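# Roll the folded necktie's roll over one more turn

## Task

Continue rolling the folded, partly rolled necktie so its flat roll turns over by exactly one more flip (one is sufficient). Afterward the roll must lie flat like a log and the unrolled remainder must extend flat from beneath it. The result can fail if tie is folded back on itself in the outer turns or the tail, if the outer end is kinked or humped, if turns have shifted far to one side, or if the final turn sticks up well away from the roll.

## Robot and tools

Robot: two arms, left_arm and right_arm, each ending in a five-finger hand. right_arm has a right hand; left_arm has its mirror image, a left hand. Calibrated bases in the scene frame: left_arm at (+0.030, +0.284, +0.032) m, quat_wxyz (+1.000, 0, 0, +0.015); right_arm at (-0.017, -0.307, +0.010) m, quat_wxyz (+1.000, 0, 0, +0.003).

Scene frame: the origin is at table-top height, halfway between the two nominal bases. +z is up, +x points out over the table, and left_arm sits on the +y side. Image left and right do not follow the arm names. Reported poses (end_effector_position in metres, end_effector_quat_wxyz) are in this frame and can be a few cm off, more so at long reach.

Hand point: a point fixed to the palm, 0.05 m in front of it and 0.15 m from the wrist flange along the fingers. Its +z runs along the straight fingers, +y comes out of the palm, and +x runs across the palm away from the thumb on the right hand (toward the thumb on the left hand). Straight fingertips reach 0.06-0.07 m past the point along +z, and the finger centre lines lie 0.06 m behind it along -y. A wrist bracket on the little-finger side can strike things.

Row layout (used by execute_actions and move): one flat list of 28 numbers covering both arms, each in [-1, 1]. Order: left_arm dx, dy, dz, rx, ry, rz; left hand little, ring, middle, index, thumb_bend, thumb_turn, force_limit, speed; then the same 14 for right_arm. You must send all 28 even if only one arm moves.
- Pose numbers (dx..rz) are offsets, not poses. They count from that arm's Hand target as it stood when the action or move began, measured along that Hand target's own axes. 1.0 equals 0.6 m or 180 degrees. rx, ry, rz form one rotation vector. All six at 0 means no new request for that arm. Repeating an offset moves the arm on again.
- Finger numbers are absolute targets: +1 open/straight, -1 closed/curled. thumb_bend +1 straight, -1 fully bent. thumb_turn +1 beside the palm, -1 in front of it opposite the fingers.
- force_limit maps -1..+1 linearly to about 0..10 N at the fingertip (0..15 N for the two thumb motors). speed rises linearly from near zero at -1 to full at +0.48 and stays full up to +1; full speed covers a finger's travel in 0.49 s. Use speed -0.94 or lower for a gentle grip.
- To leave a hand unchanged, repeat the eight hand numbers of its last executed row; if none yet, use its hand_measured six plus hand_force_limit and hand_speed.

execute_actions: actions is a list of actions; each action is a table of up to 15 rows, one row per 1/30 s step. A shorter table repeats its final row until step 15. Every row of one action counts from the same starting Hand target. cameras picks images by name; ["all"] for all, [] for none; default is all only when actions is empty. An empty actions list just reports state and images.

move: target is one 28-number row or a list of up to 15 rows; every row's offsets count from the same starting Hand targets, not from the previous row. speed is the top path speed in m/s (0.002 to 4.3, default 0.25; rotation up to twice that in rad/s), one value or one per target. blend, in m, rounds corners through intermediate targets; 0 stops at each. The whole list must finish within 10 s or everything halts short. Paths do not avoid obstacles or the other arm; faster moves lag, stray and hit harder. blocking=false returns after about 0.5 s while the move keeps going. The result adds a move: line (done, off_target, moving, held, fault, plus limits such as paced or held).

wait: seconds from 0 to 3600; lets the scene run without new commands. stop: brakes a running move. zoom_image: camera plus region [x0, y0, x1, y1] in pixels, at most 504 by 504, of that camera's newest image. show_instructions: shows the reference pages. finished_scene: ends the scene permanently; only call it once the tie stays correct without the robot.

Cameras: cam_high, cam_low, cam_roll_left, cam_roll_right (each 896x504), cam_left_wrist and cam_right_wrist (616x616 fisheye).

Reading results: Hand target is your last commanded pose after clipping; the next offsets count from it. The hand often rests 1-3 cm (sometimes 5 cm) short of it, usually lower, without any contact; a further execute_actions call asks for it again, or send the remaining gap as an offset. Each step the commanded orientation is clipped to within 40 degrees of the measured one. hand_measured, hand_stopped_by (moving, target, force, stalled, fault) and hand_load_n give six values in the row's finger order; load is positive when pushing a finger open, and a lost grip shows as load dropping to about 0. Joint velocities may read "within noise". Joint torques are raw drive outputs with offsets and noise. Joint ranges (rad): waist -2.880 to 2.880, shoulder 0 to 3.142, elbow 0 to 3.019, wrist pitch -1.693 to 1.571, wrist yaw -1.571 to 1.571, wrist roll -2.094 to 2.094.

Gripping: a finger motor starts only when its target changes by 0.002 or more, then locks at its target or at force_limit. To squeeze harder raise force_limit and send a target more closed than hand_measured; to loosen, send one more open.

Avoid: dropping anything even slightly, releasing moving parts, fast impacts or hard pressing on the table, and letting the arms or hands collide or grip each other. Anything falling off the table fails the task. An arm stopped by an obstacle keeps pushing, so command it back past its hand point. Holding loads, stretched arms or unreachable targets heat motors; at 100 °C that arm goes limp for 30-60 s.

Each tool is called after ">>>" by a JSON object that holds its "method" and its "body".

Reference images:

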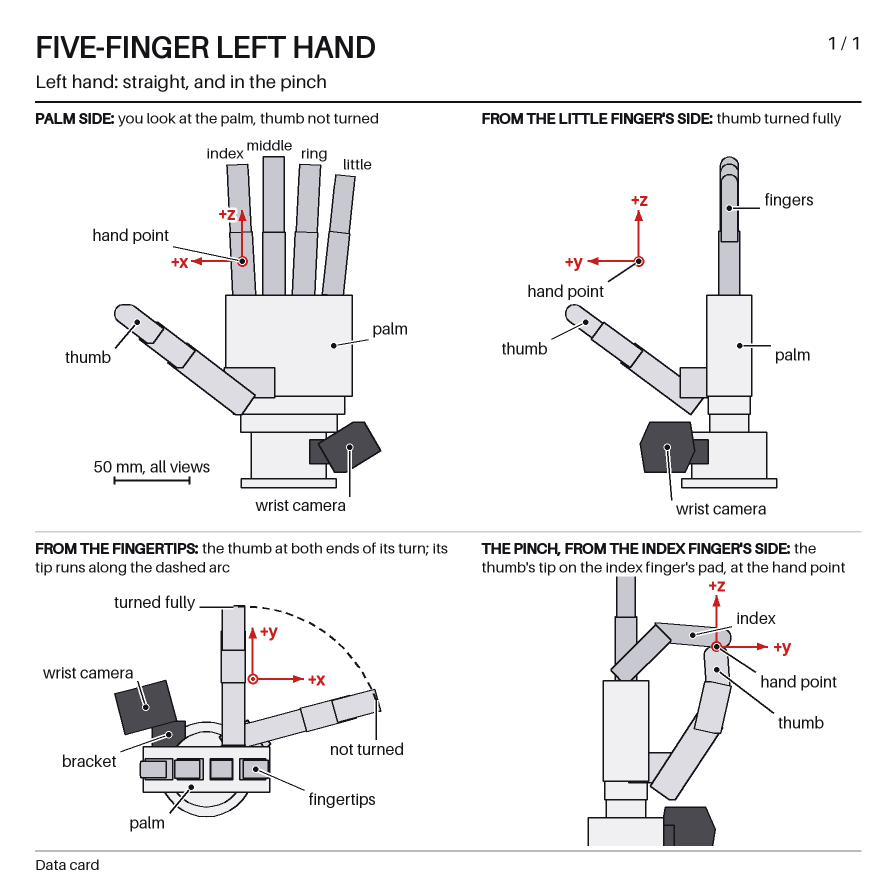

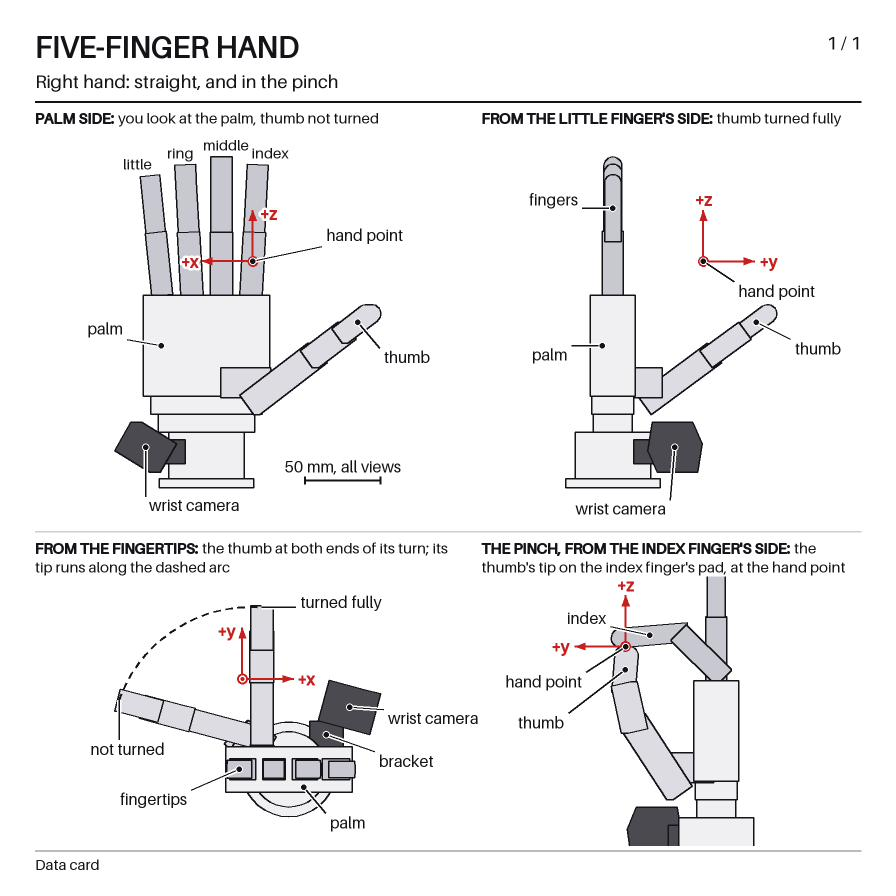

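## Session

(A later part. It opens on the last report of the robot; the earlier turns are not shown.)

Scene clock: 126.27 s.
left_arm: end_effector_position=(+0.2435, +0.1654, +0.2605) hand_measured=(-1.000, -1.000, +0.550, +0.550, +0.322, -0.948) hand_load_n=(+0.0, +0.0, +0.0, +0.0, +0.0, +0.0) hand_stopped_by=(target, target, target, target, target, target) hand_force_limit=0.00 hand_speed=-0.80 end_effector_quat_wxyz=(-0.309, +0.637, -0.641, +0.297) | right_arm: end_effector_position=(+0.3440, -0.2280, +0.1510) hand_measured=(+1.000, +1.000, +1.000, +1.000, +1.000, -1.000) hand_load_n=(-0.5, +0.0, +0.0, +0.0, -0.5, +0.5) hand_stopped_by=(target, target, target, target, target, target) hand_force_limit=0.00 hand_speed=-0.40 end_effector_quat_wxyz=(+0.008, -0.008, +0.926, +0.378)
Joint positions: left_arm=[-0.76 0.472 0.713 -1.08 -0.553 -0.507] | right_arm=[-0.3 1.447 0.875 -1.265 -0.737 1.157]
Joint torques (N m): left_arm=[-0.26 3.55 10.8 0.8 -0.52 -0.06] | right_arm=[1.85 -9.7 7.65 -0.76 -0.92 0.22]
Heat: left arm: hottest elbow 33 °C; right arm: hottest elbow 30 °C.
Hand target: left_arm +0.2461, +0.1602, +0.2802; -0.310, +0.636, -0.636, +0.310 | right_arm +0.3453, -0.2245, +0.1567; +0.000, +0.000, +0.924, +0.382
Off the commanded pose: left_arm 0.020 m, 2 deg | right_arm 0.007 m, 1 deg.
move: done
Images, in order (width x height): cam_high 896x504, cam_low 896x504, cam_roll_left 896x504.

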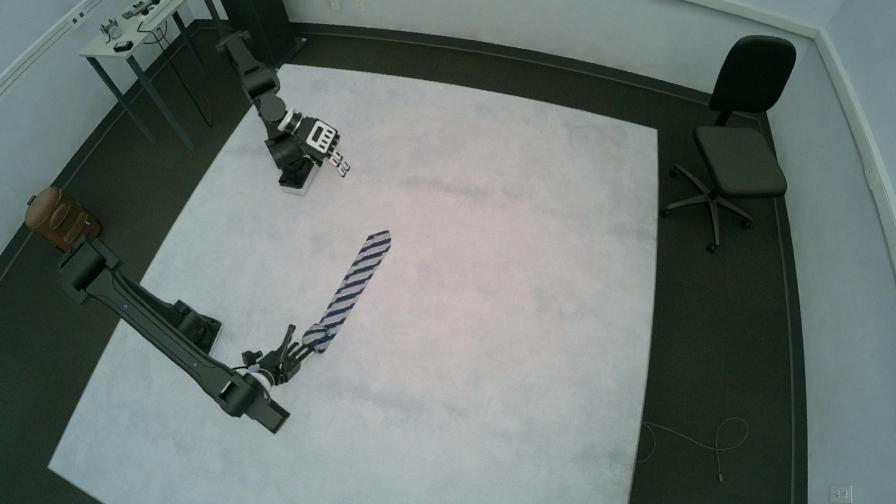

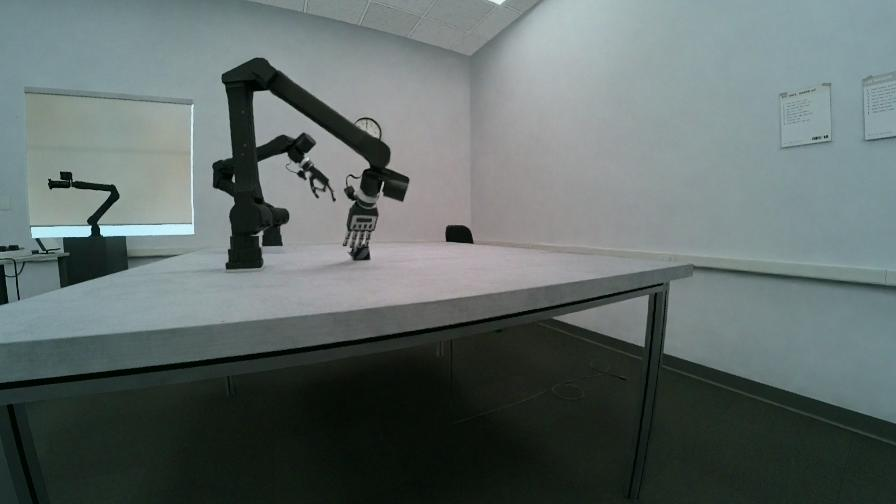

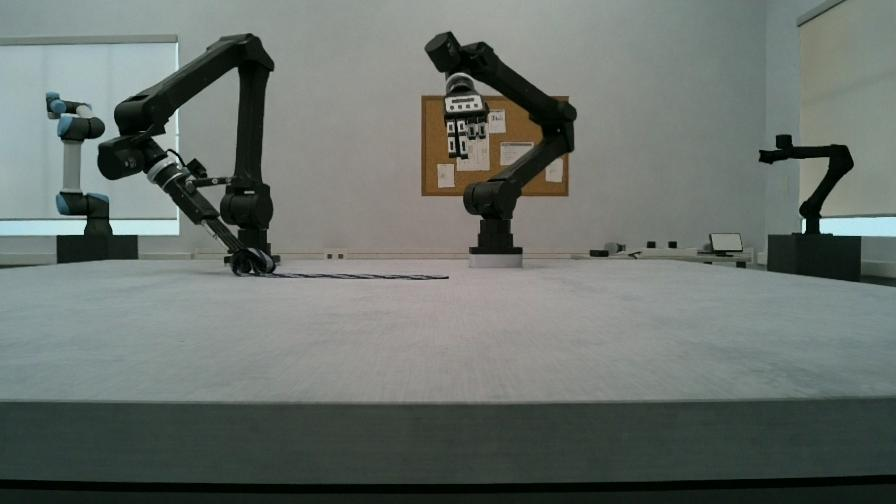

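>>> {"method": "move", "body": {"target": [0, 0, 0, 0, 0, 0, -1, -1, 0.55, 0.55, 0.322, -0.948, 0, -0.8, 0, 0.0236, 0.0189, 0, 0, 0, 1, 1, 1, 1, 1, -1, 0, -0.4], "speed": 0.05, "cameras": ["cam_low", "cam_roll_left", "cam_high"]}}

>>> {"method": "zoom_image", "body": {"camera": "cam_low", "region": [325, 190, 405, 270]}}

>>> {"method": "zoom_image", "body": {"camera": "cam_roll_left", "region": [190, 200, 280, 290]}}

Scene clock: 127.80 s.
left_arm: end_effector_position=(+0.2435, +0.1654, +0.2605) hand_measured=(-1.000, -1.000, +0.550, +0.550, +0.322, -0.948) hand_load_n=(+0.0, +0.0, +0.0, +0.0, +0.0, +0.0) hand_stopped_by=(target, target, target, target, target, target) hand_force_limit=0.00 hand_speed=-0.80 end_effector_quat_wxyz=(-0.309, +0.637, -0.641, +0.297) | right_arm: end_effector_position=(+0.3453, -0.2100, +0.1587) hand_measured=(+1.000, +1.000, +1.000, +1.000, +1.000, -1.000) hand_load_n=(+0.0, +0.0, +0.0, +0.0, +0.0, +0.0) hand_stopped_by=(target, target, target, target, target, target) hand_force_limit=0.00 hand_speed=-0.40 end_effector_quat_wxyz=(+0.002, -0.006, +0.925, +0.380)
Joint positions: left_arm=[-0.76 0.472 0.713 -1.08 -0.553 -0.507] | right_arm=[-0.248 1.424 0.875 -1.257 -0.751 1.223]
Joint torques (N m): left_arm=[-0.32 3.49 10.8 0.83 -0.52 -0.06] | right_arm=[1.73 -9.47 6.56 0.46 -0.92 0.25]
Heat: left arm: hottest elbow 33 °C; right arm: hottest elbow 30 °C.
Hand target: left_arm +0.2461, +0.1602, +0.2802; -0.310, +0.636, -0.636, +0.310 | right_arm +0.3454, -0.2065, +0.1586; +0.000, +0.000, +0.924, +0.382
Off the commanded pose: left_arm 0.020 m, 2 deg | right_arm 0.004 m, 1 deg.
move: done
Images, in order (width x height): cam_high 896x504, cam_low 896x504, cam_roll_left 896x504.

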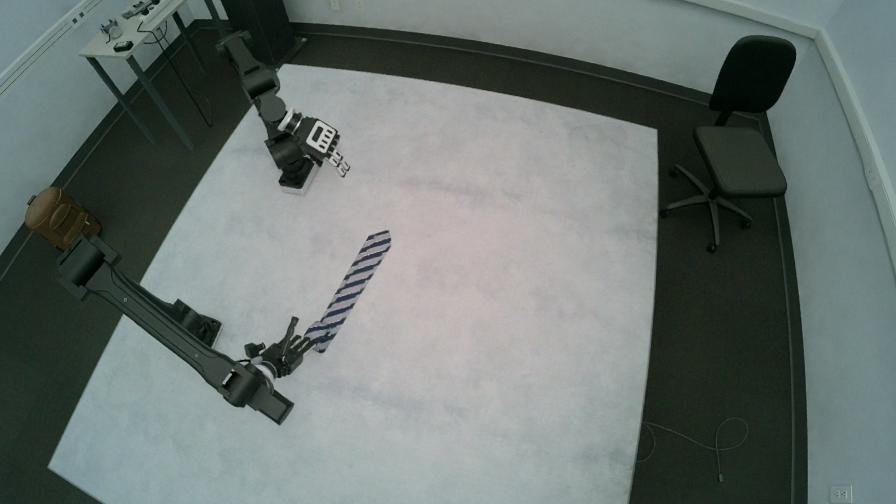

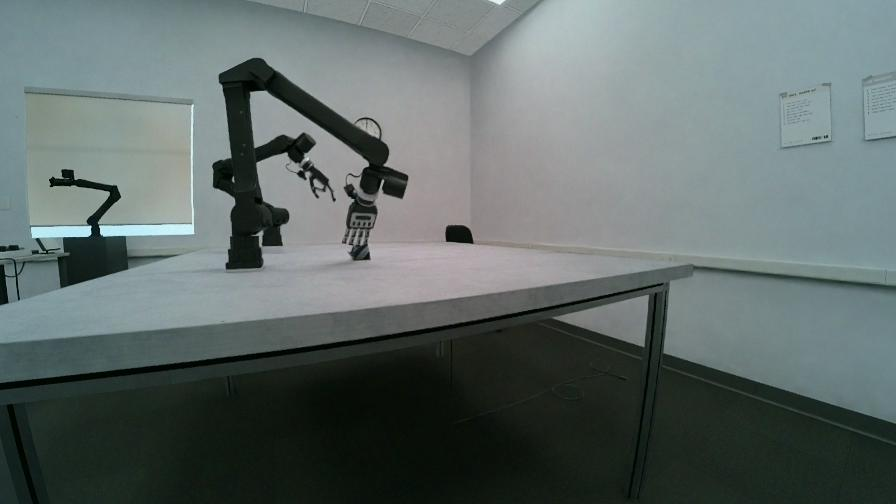

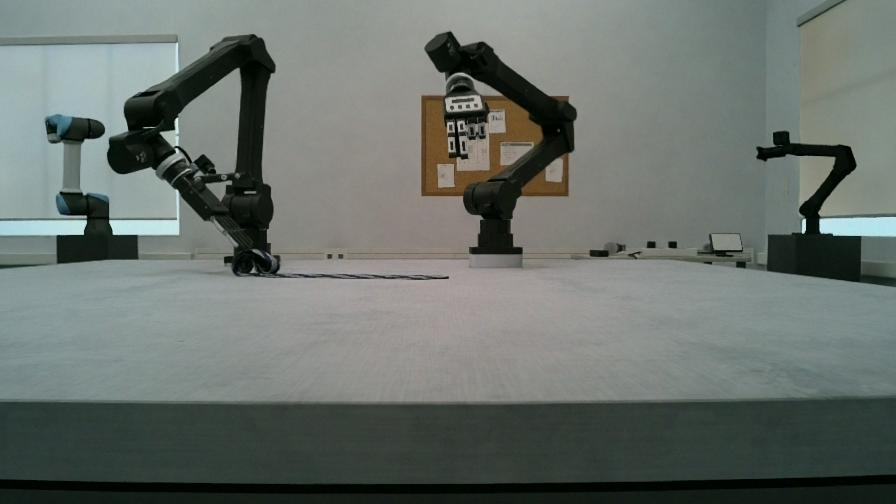

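Scaled by 6.300 from the camera's image (finer frame: 1280x720).

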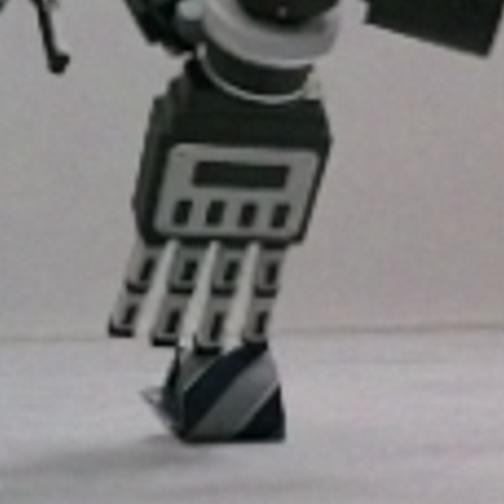

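Scaled by 5.600 from the camera's image (finer frame: 1280x720).

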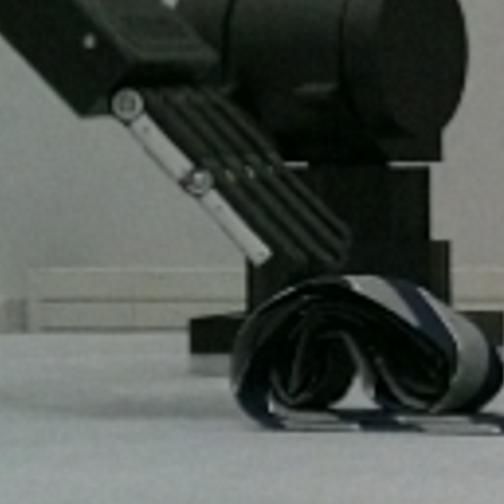

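>>> {"method": "move", "body": {"target": [0, 0, 0, 0, 0, 0, -1, -1, 0.55, 0.55, 0.322, -0.948, 0, -0.8, 0, -0.03, -0.10, 0, 0, 0, 1, 1, 1, 1, 1, -1, 0, -0.4], "speed": 0.15, "cameras": ["cam_low", "cam_roll_left", "cam_high", "cam_right_wrist", "cam_roll_right"]}}

>>> {"method": "zoom_image", "body": {"camera": "cam_low", "region": [325, 220, 405, 270]}}

>>> {"method": "zoom_image", "body": {"camera": "cam_roll_left", "region": [210, 230, 310, 290]}}

>>> {"method": "zoom_image", "body": {"camera": "cam_roll_right", "region": [390, 225, 490, 285]}}

>>> {"method": "zoom_image", "body": {"camera": "cam_high", "region": [280, 300, 360, 370]}}

Scene clock: 130.53 s.
left_arm: end_effector_position=(+0.2435, +0.1654, +0.2605) hand_measured=(-1.000, -1.000, +0.550, +0.550, +0.322, -0.948) hand_load_n=(+0.0, +0.0, +0.0, +0.0, +0.0, +0.0) hand_stopped_by=(target, target, target, target, target, target) hand_force_limit=0.00 hand_speed=-0.80 end_effector_quat_wxyz=(-0.309, +0.637, -0.641, +0.297) | right_arm: end_effector_position=(+0.3384, -0.2579, +0.1833) hand_measured=(+1.000, +1.000, +1.000, +1.000, +1.000, -1.000) hand_load_n=(+0.0, +0.0, +0.0, +0.0, +0.0, +0.0) hand_stopped_by=(target, target, target, target, target, target) hand_force_limit=0.00 hand_speed=-0.40 end_effector_quat_wxyz=(+0.001, +0.003, +0.924, +0.382)
Joint positions: left_arm=[-0.76 0.472 0.713 -1.08 -0.553 -0.507] | right_arm=[-0.388 1.429 0.946 -1.438 -0.715 1.063]
Joint torques (N m): left_arm=[-0.26 3.49 10.81 0.81 -0.51 -0.06] | right_arm=[0.79 -8 9.54 -0.99 -0.48 -0.12]
Heat: left arm: hottest elbow 33 °C; right arm: hottest elbow 30 °C.
Hand target: left_arm +0.2461, +0.1602, +0.2802; -0.310, +0.636, -0.636, +0.310 | right_arm +0.3452, -0.2616, +0.1883; +0.000, +0.000, +0.924, +0.382
Off the commanded pose: left_arm 0.020 m, 2 deg | right_arm 0.009 m, 0 deg.
move: done
Images, in order (width x height): cam_high 896x504, cam_low 896x504, cam_roll_left 896x504, cam_roll_right 896x504, cam_right_wrist 616x616.

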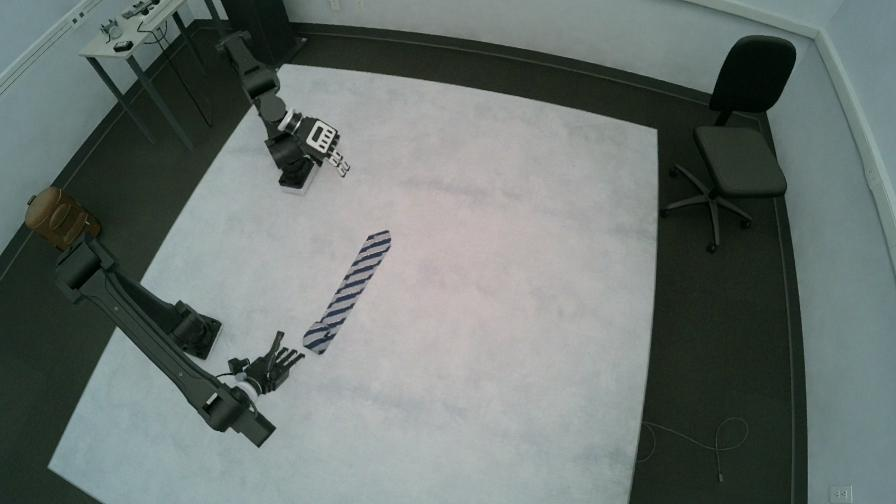

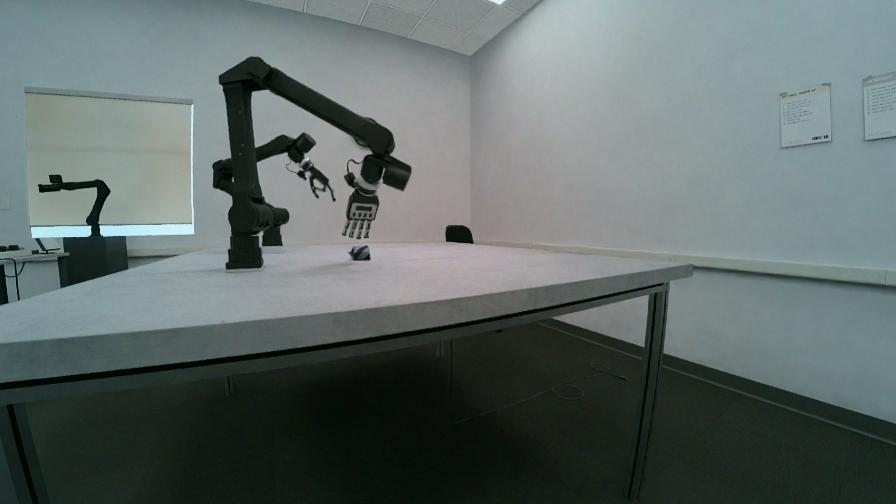

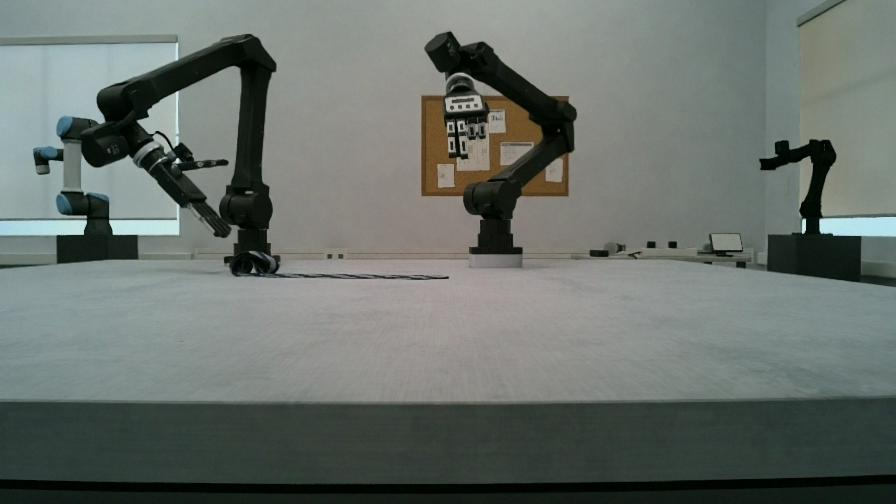

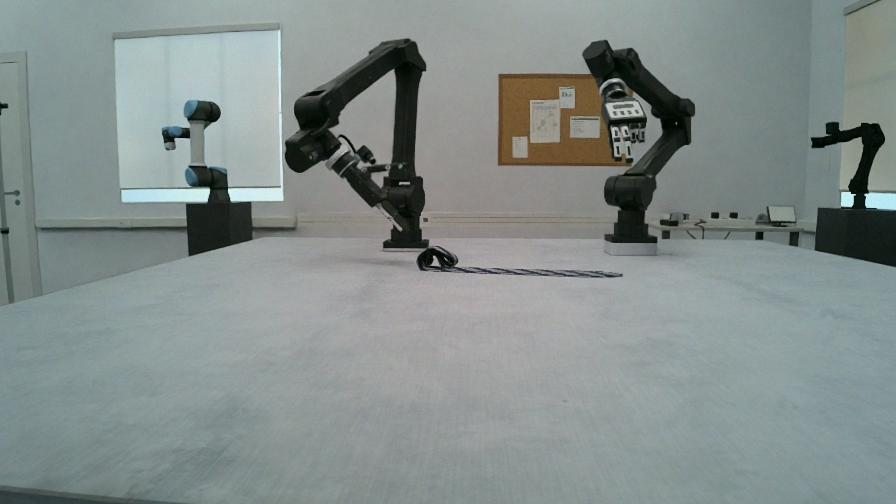

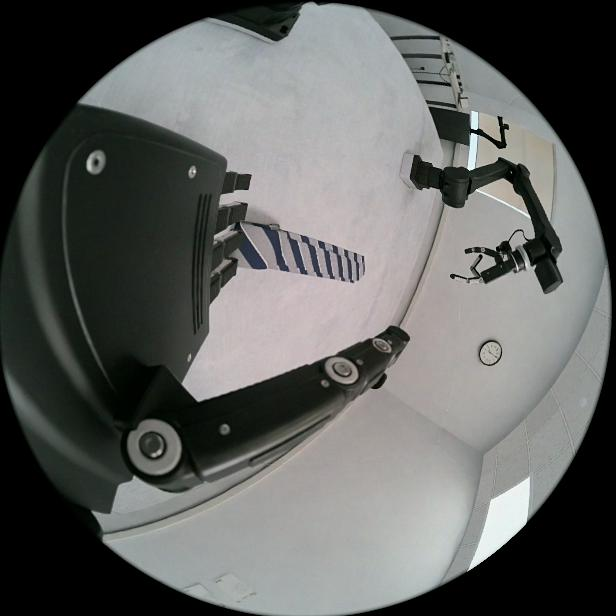

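Scaled by 6.300 from the camera's image (finer frame: 1280x720).

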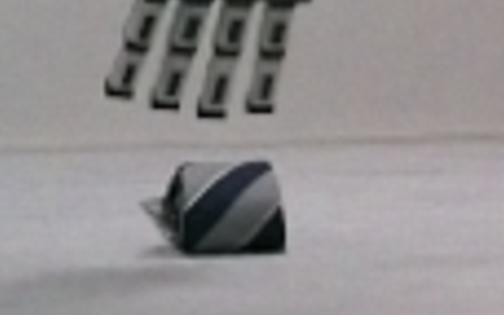

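Scaled by 5.040 from the camera's image (finer frame: 1280x720).

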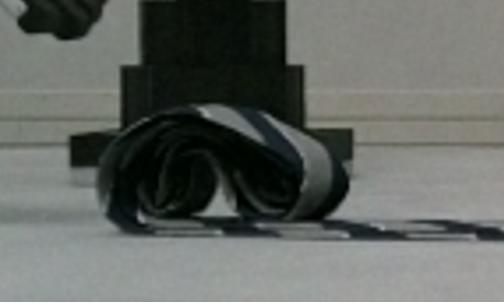

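Scaled by 5.040 from the camera's image (finer frame: 1280x720).

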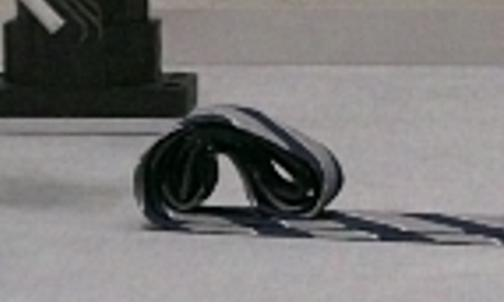

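Scaled by 6.300 from the camera's image (finer frame: 1280x720).

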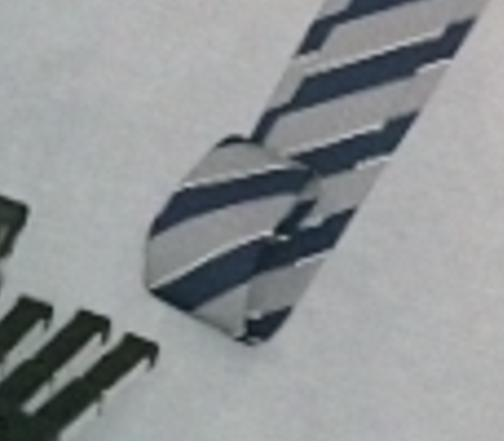

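>>> {"method": "move", "body": {"target": [[0, 0, 0, 0, 0, 0, -1, -1, 0.55, 0.55, 0.322, -0.948, 0, -0.8, 0, 0.0589, -0.0589, 0, 0, 0, -1, -1, -1, -1, 1, 1, 0, -0.3],[0, 0, 0, 0, 0, 0, -1, -1, 0.55, 0.55, 0.322, -0.948, 0, -0.8, 0.1053, 0.0781, 0.1684, 0.1431, 0.2418, -0.4445, -1, -1, -1, -1, 1, 1, 0, -0.3]], "speed": 0.2, "blend": 0.02, "cameras": ["cam_low", "cam_roll_left", "cam_high"]}}

>>> {"method": "zoom_image", "body": {"camera": "cam_low", "region": [325, 190, 405, 270]}}

>>> {"method": "zoom_image", "body": {"camera": "cam_roll_left", "region": [190, 170, 310, 290]}}

Scene clock: 138.17 s.
left_arm: end_effector_position=(+0.2435, +0.1654, +0.2605) hand_measured=(-1.000, -1.000, +0.550, +0.550, +0.322, -0.948) hand_load_n=(+0.0, +0.0, +0.0, +0.0, +0.0, +0.0) hand_stopped_by=(target, target, target, target, target, target) hand_force_limit=0.00 hand_speed=-0.80 end_effector_quat_wxyz=(-0.309, +0.637, -0.641, +0.297) | right_arm: end_effector_position=(+0.2707, -0.1616, +0.1489) hand_measured=(-1.000, -1.000, -1.000, -1.000, +1.000, +1.000) hand_load_n=(+0.0, +0.0, +0.0, +0.0, +0.0, +0.0) hand_stopped_by=(target, target, target, target, target, target) hand_force_limit=0.00 hand_speed=-0.30 end_effector_quat_wxyz=(+0.083, +0.693, -0.712, -0.078)
Joint positions: left_arm=[-0.76 0.472 0.713 -1.08 -0.553 -0.507] | right_arm=[0.28 1.496 1.158 -1.454 -0.059 0.307]
Joint torques (N m): left_arm=[-0.38 3.55 10.8 0.83 -0.52 -0.06] | right_arm=[1.61 -9.58 10.13 0.38 0.01 -0.13]
Heat: left arm: hottest elbow 33 °C; right arm: hottest elbow 31 °C.
Hand target: left_arm +0.2461, +0.1602, +0.2802; -0.310, +0.636, -0.636, +0.310 | right_arm +0.2821, -0.1571, +0.1500; +0.075, +0.704, -0.703, -0.074
Off the commanded pose: left_arm 0.020 m, 2 deg | right_arm 0.012 m, 2 deg.
move: off_target (right_arm)
Images, in order (width x height): cam_high 896x504, cam_low 896x504, cam_roll_left 896x504.

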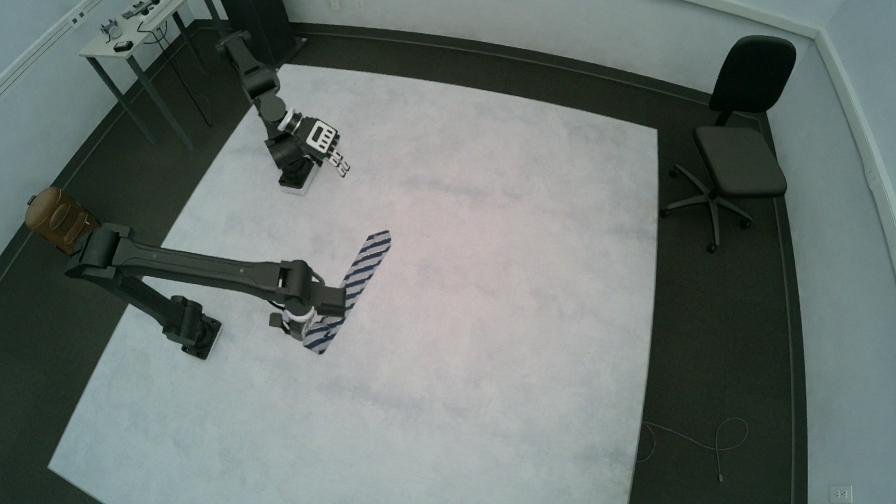

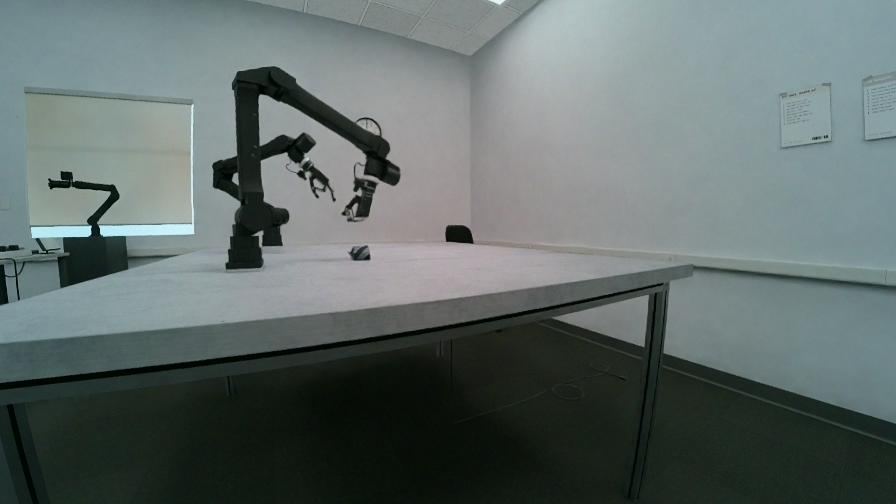

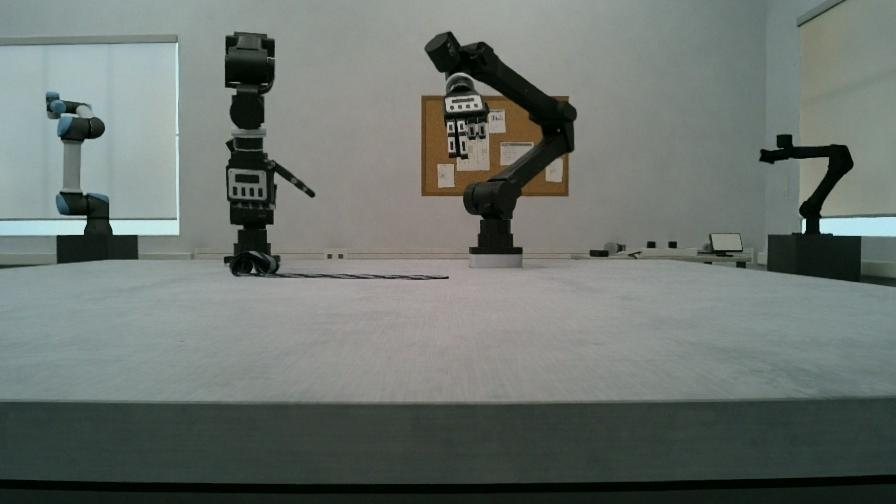

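Scaled by 6.300 from the camera's image (finer frame: 1280x720).

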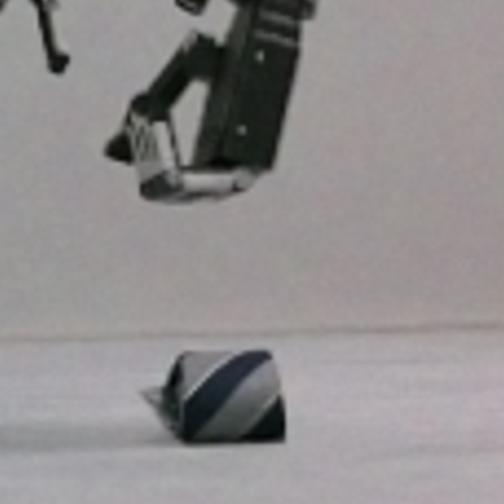

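Scaled by 4.200 from the camera's image (finer frame: 1280x720).

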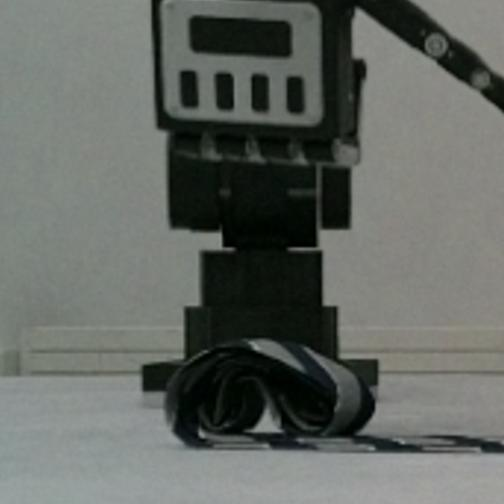

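>>> {"method": "move", "body": {"target": [[0, 0, 0, 0, 0, 0, -1, -1, 0.55, 0.55, 0.322, -0.948, 0, -0.8, 0, -0.0389, 0.1195, 0, 0, 0, -1, -1, -1, -1, 1, 1, 0, -0.3],[0, 0, 0, 0, 0, 0, -1, -1, 0.55, 0.55, 0.322, -0.948, 0, -0.8, 0, -0.0456, 0.1743, 0, 0, 0, -1, -1, -1, -1, 1, 1, 0, -0.3]], "speed": [0.15, 0.05], "blend": 0.005, "cameras": ["cam_low", "cam_roll_left", "cam_high"]}}

>>> {"method": "zoom_image", "body": {"camera": "cam_low", "region": [325, 190, 405, 270]}}

>>> {"method": "zoom_image", "body": {"camera": "cam_roll_left", "region": [190, 170, 310, 290]}}

Scene clock: 140.37 s.
left_arm: end_effector_position=(+0.2435, +0.1654, +0.2605) hand_measured=(-1.000, -1.000, +0.550, +0.550, +0.322, -0.948) hand_load_n=(+0.0, +0.0, -0.5, +0.0, +0.5, +0.0) hand_stopped_by=(target, target, target, target, target, target) hand_force_limit=0.00 hand_speed=-0.80 end_effector_quat_wxyz=(-0.309, +0.637, -0.641, +0.297) | right_arm: end_effector_position=(+0.2916, -0.1561, +0.0517) hand_measured=(-1.000, -1.000, -1.000, -1.000, +1.000, +1.000) hand_load_n=(+0.0, +0.0, +0.0, +0.0, -0.5, +0.0) hand_stopped_by=(target, target, target, target, target, target) hand_force_limit=0.00 hand_speed=-0.30 end_effector_quat_wxyz=(+0.067, +0.697, -0.711, -0.068)
Joint positions: left_arm=[-0.76 0.472 0.713 -1.08 -0.553 -0.507] | right_arm=[0.28 1.638 1.055 -1.17 -0.057 0.301]
Joint torques (N m): left_arm=[-0.32 3.49 10.81 0.85 -0.52 -0.06] | right_arm=[1.2 -10.7 6.17 0.51 0 -0.12]
Heat: left arm: hottest elbow 33 °C; right arm: hottest elbow 31 °C.
Hand target: left_arm +0.2461, +0.1602, +0.2802; -0.310, +0.636, -0.636, +0.310 | right_arm +0.2870, -0.1572, +0.0420; +0.075, +0.704, -0.703, -0.074
Off the commanded pose: left_arm 0.020 m, 2 deg | right_arm 0.011 m, 2 deg.
move: off_target (right_arm)
Images, in order (width x height): cam_high 896x504, cam_low 896x504, cam_roll_left 896x504.

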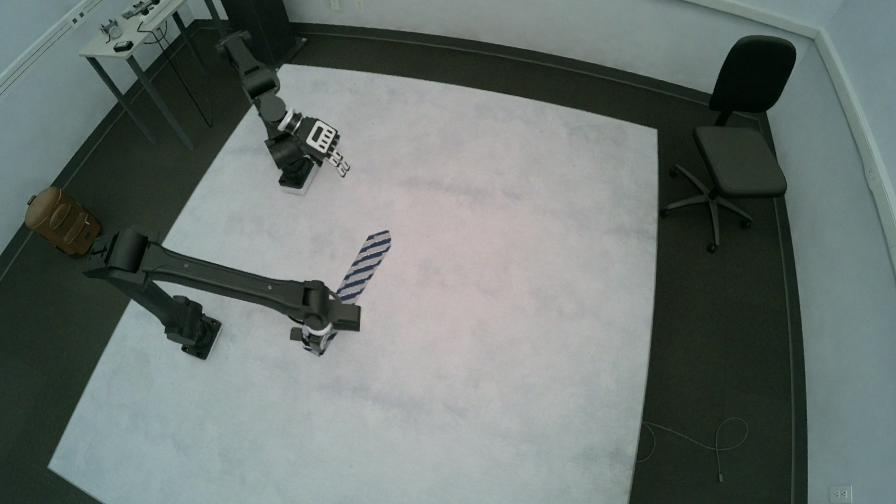

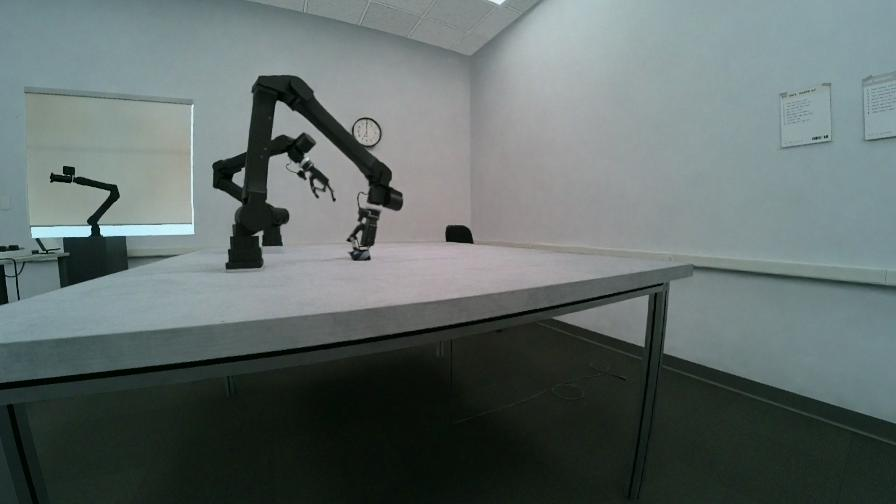

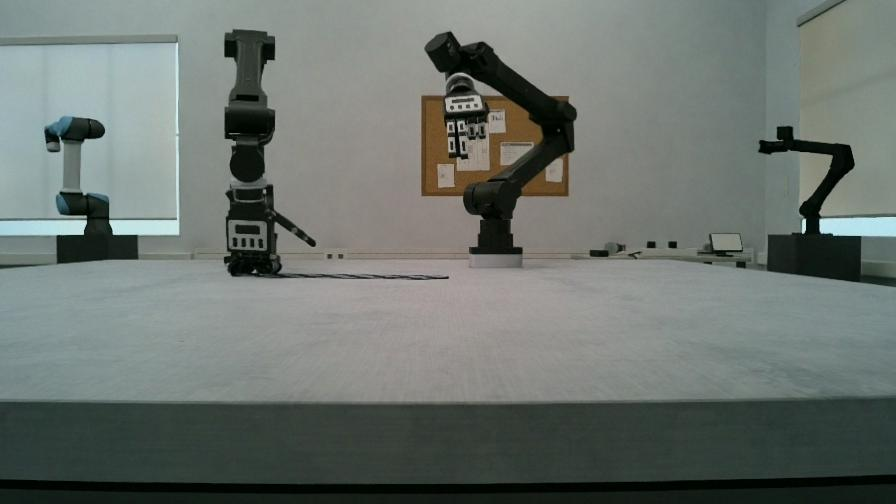

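Scaled by 6.300 from the camera's image (finer frame: 1280x720).

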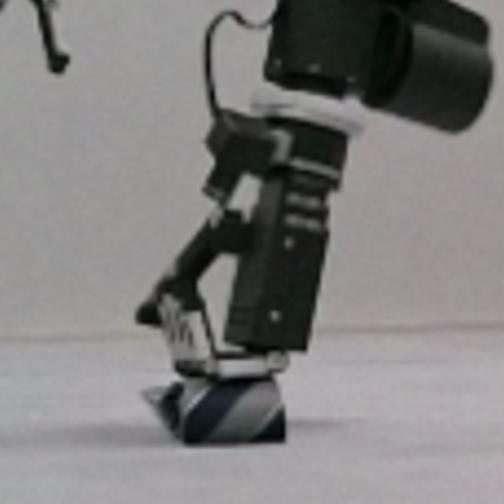

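Scaled by 4.200 from the camera's image (finer frame: 1280x720).

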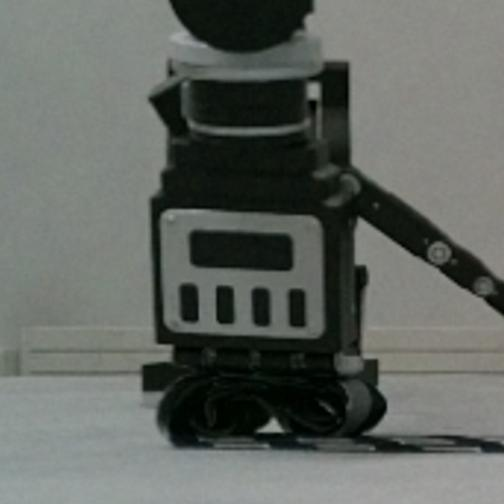

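>>> {"method": "move", "body": {"target": [[0, 0, 0, 0, 0, 0, -1, -1, 0.55, 0.55, 0.322, -0.948, 0, -0.8, 0, -0.0017, 0.0082, 0, 0, 0, -1, -1, -1, -1, 1, 1, 0, -0.3],[0, 0, 0, 0, 0, 0, -1, -1, 0.55, 0.55, 0.322, -0.948, 0, -0.8, 0, 0.0347, -0.163, 0, 0, 0, -1, -1, -1, -1, 1, 1, 0, -0.3]], "speed": [0.05, 0.15], "cameras": ["cam_low", "cam_roll_left", "cam_high", "cam_roll_right"]}}

>>> {"method": "zoom_image", "body": {"camera": "cam_low", "region": [325, 190, 405, 270]}}

>>> {"method": "zoom_image", "body": {"camera": "cam_roll_left", "region": [210, 230, 310, 290]}}

>>> {"method": "zoom_image", "body": {"camera": "cam_roll_right", "region": [390, 225, 490, 285]}}

Scene clock: 142.57 s.
left_arm: end_effector_position=(+0.2435, +0.1654, +0.2605) hand_measured=(-1.000, -1.000, +0.550, +0.550, +0.322, -0.948) hand_load_n=(+0.0, +0.0, +0.0, +0.0, +0.0, +0.0) hand_stopped_by=(target, target, target, target, target, target) hand_force_limit=0.00 hand_speed=-0.80 end_effector_quat_wxyz=(-0.309, +0.637, -0.641, +0.297) | right_arm: end_effector_position=(+0.2813, -0.1591, +0.1330) hand_measured=(-1.000, -1.000, -1.000, -1.000, +1.000, +1.000) hand_load_n=(+0.0, +0.0, +0.0, +0.0, +0.0, +0.0) hand_stopped_by=(target, target, target, target, target, target) hand_force_limit=0.00 hand_speed=-0.30 end_effector_quat_wxyz=(+0.078, +0.696, -0.710, -0.074)
Joint positions: left_arm=[-0.76 0.472 0.713 -1.08 -0.553 -0.507] | right_arm=[0.28 1.529 1.155 -1.405 -0.057 0.301]
Joint torques (N m): left_arm=[-0.32 3.49 10.8 0.83 -0.52 -0.06] | right_arm=[1.26 -11.22 10.15 -0.75 0 -0.12]
Heat: left arm: hottest elbow 33 °C; right arm: hottest elbow 31 °C.
Hand target: left_arm +0.2461, +0.1602, +0.2802; -0.310, +0.636, -0.636, +0.310 | right_arm +0.2872, -0.1571, +0.1420; +0.074, +0.704, -0.703, -0.074
Off the commanded pose: left_arm 0.020 m, 2 deg | right_arm 0.011 m, 1 deg.
move: off_target (right_arm)
Images, in order (width x height): cam_high 896x504, cam_low 896x504, cam_roll_left 896x504, cam_roll_right 896x504.

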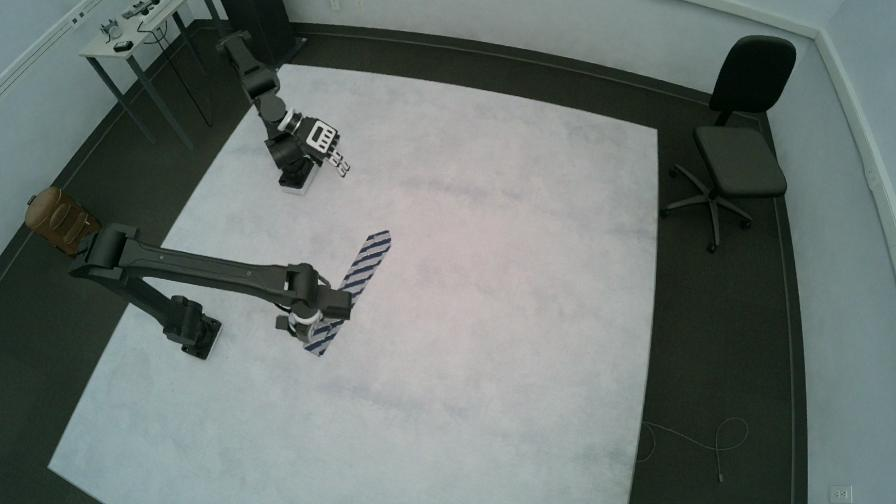

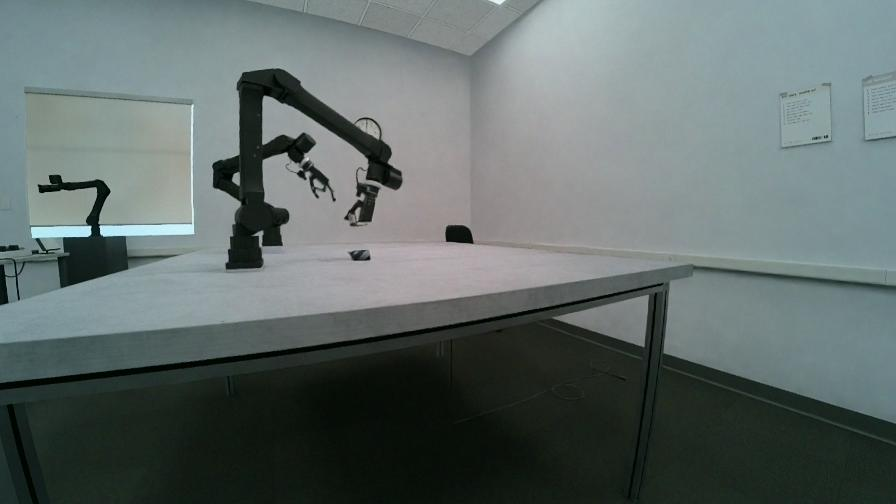

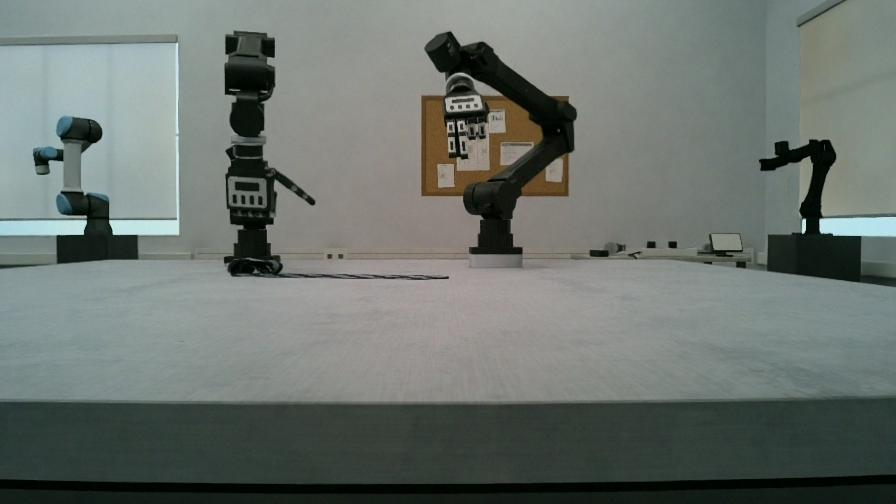

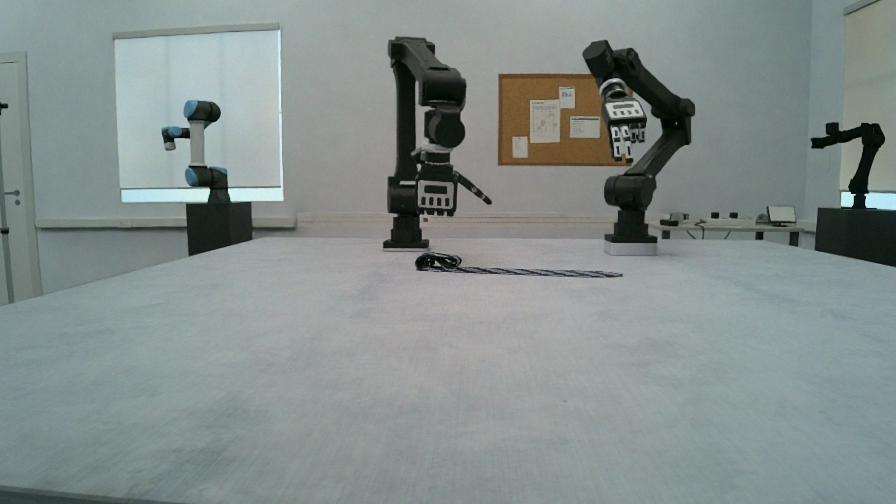

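Scaled by 6.300 from the camera's image (finer frame: 1280x720).

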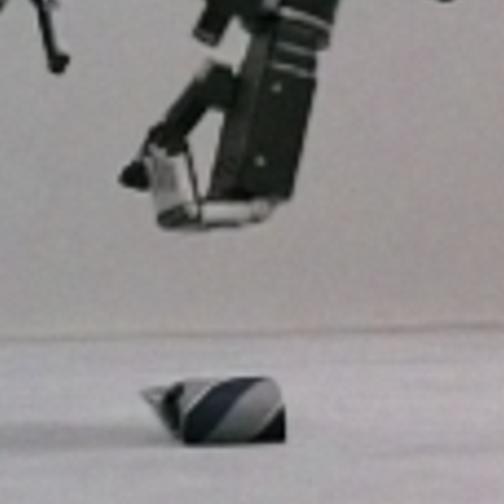

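Scaled by 5.040 from the camera's image (finer frame: 1280x720).

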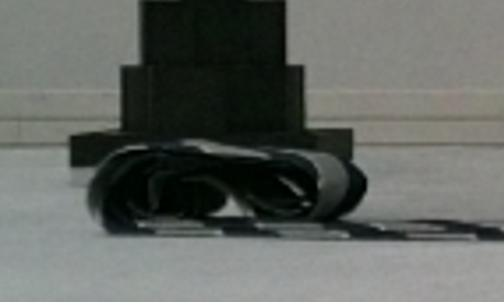

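Scaled by 5.040 from the camera's image (finer frame: 1280x720).

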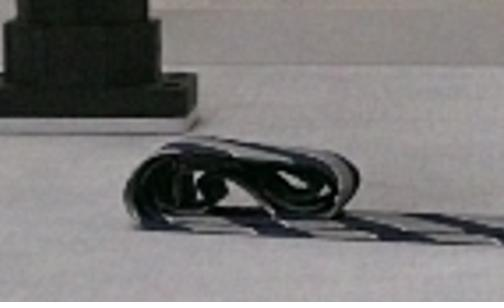

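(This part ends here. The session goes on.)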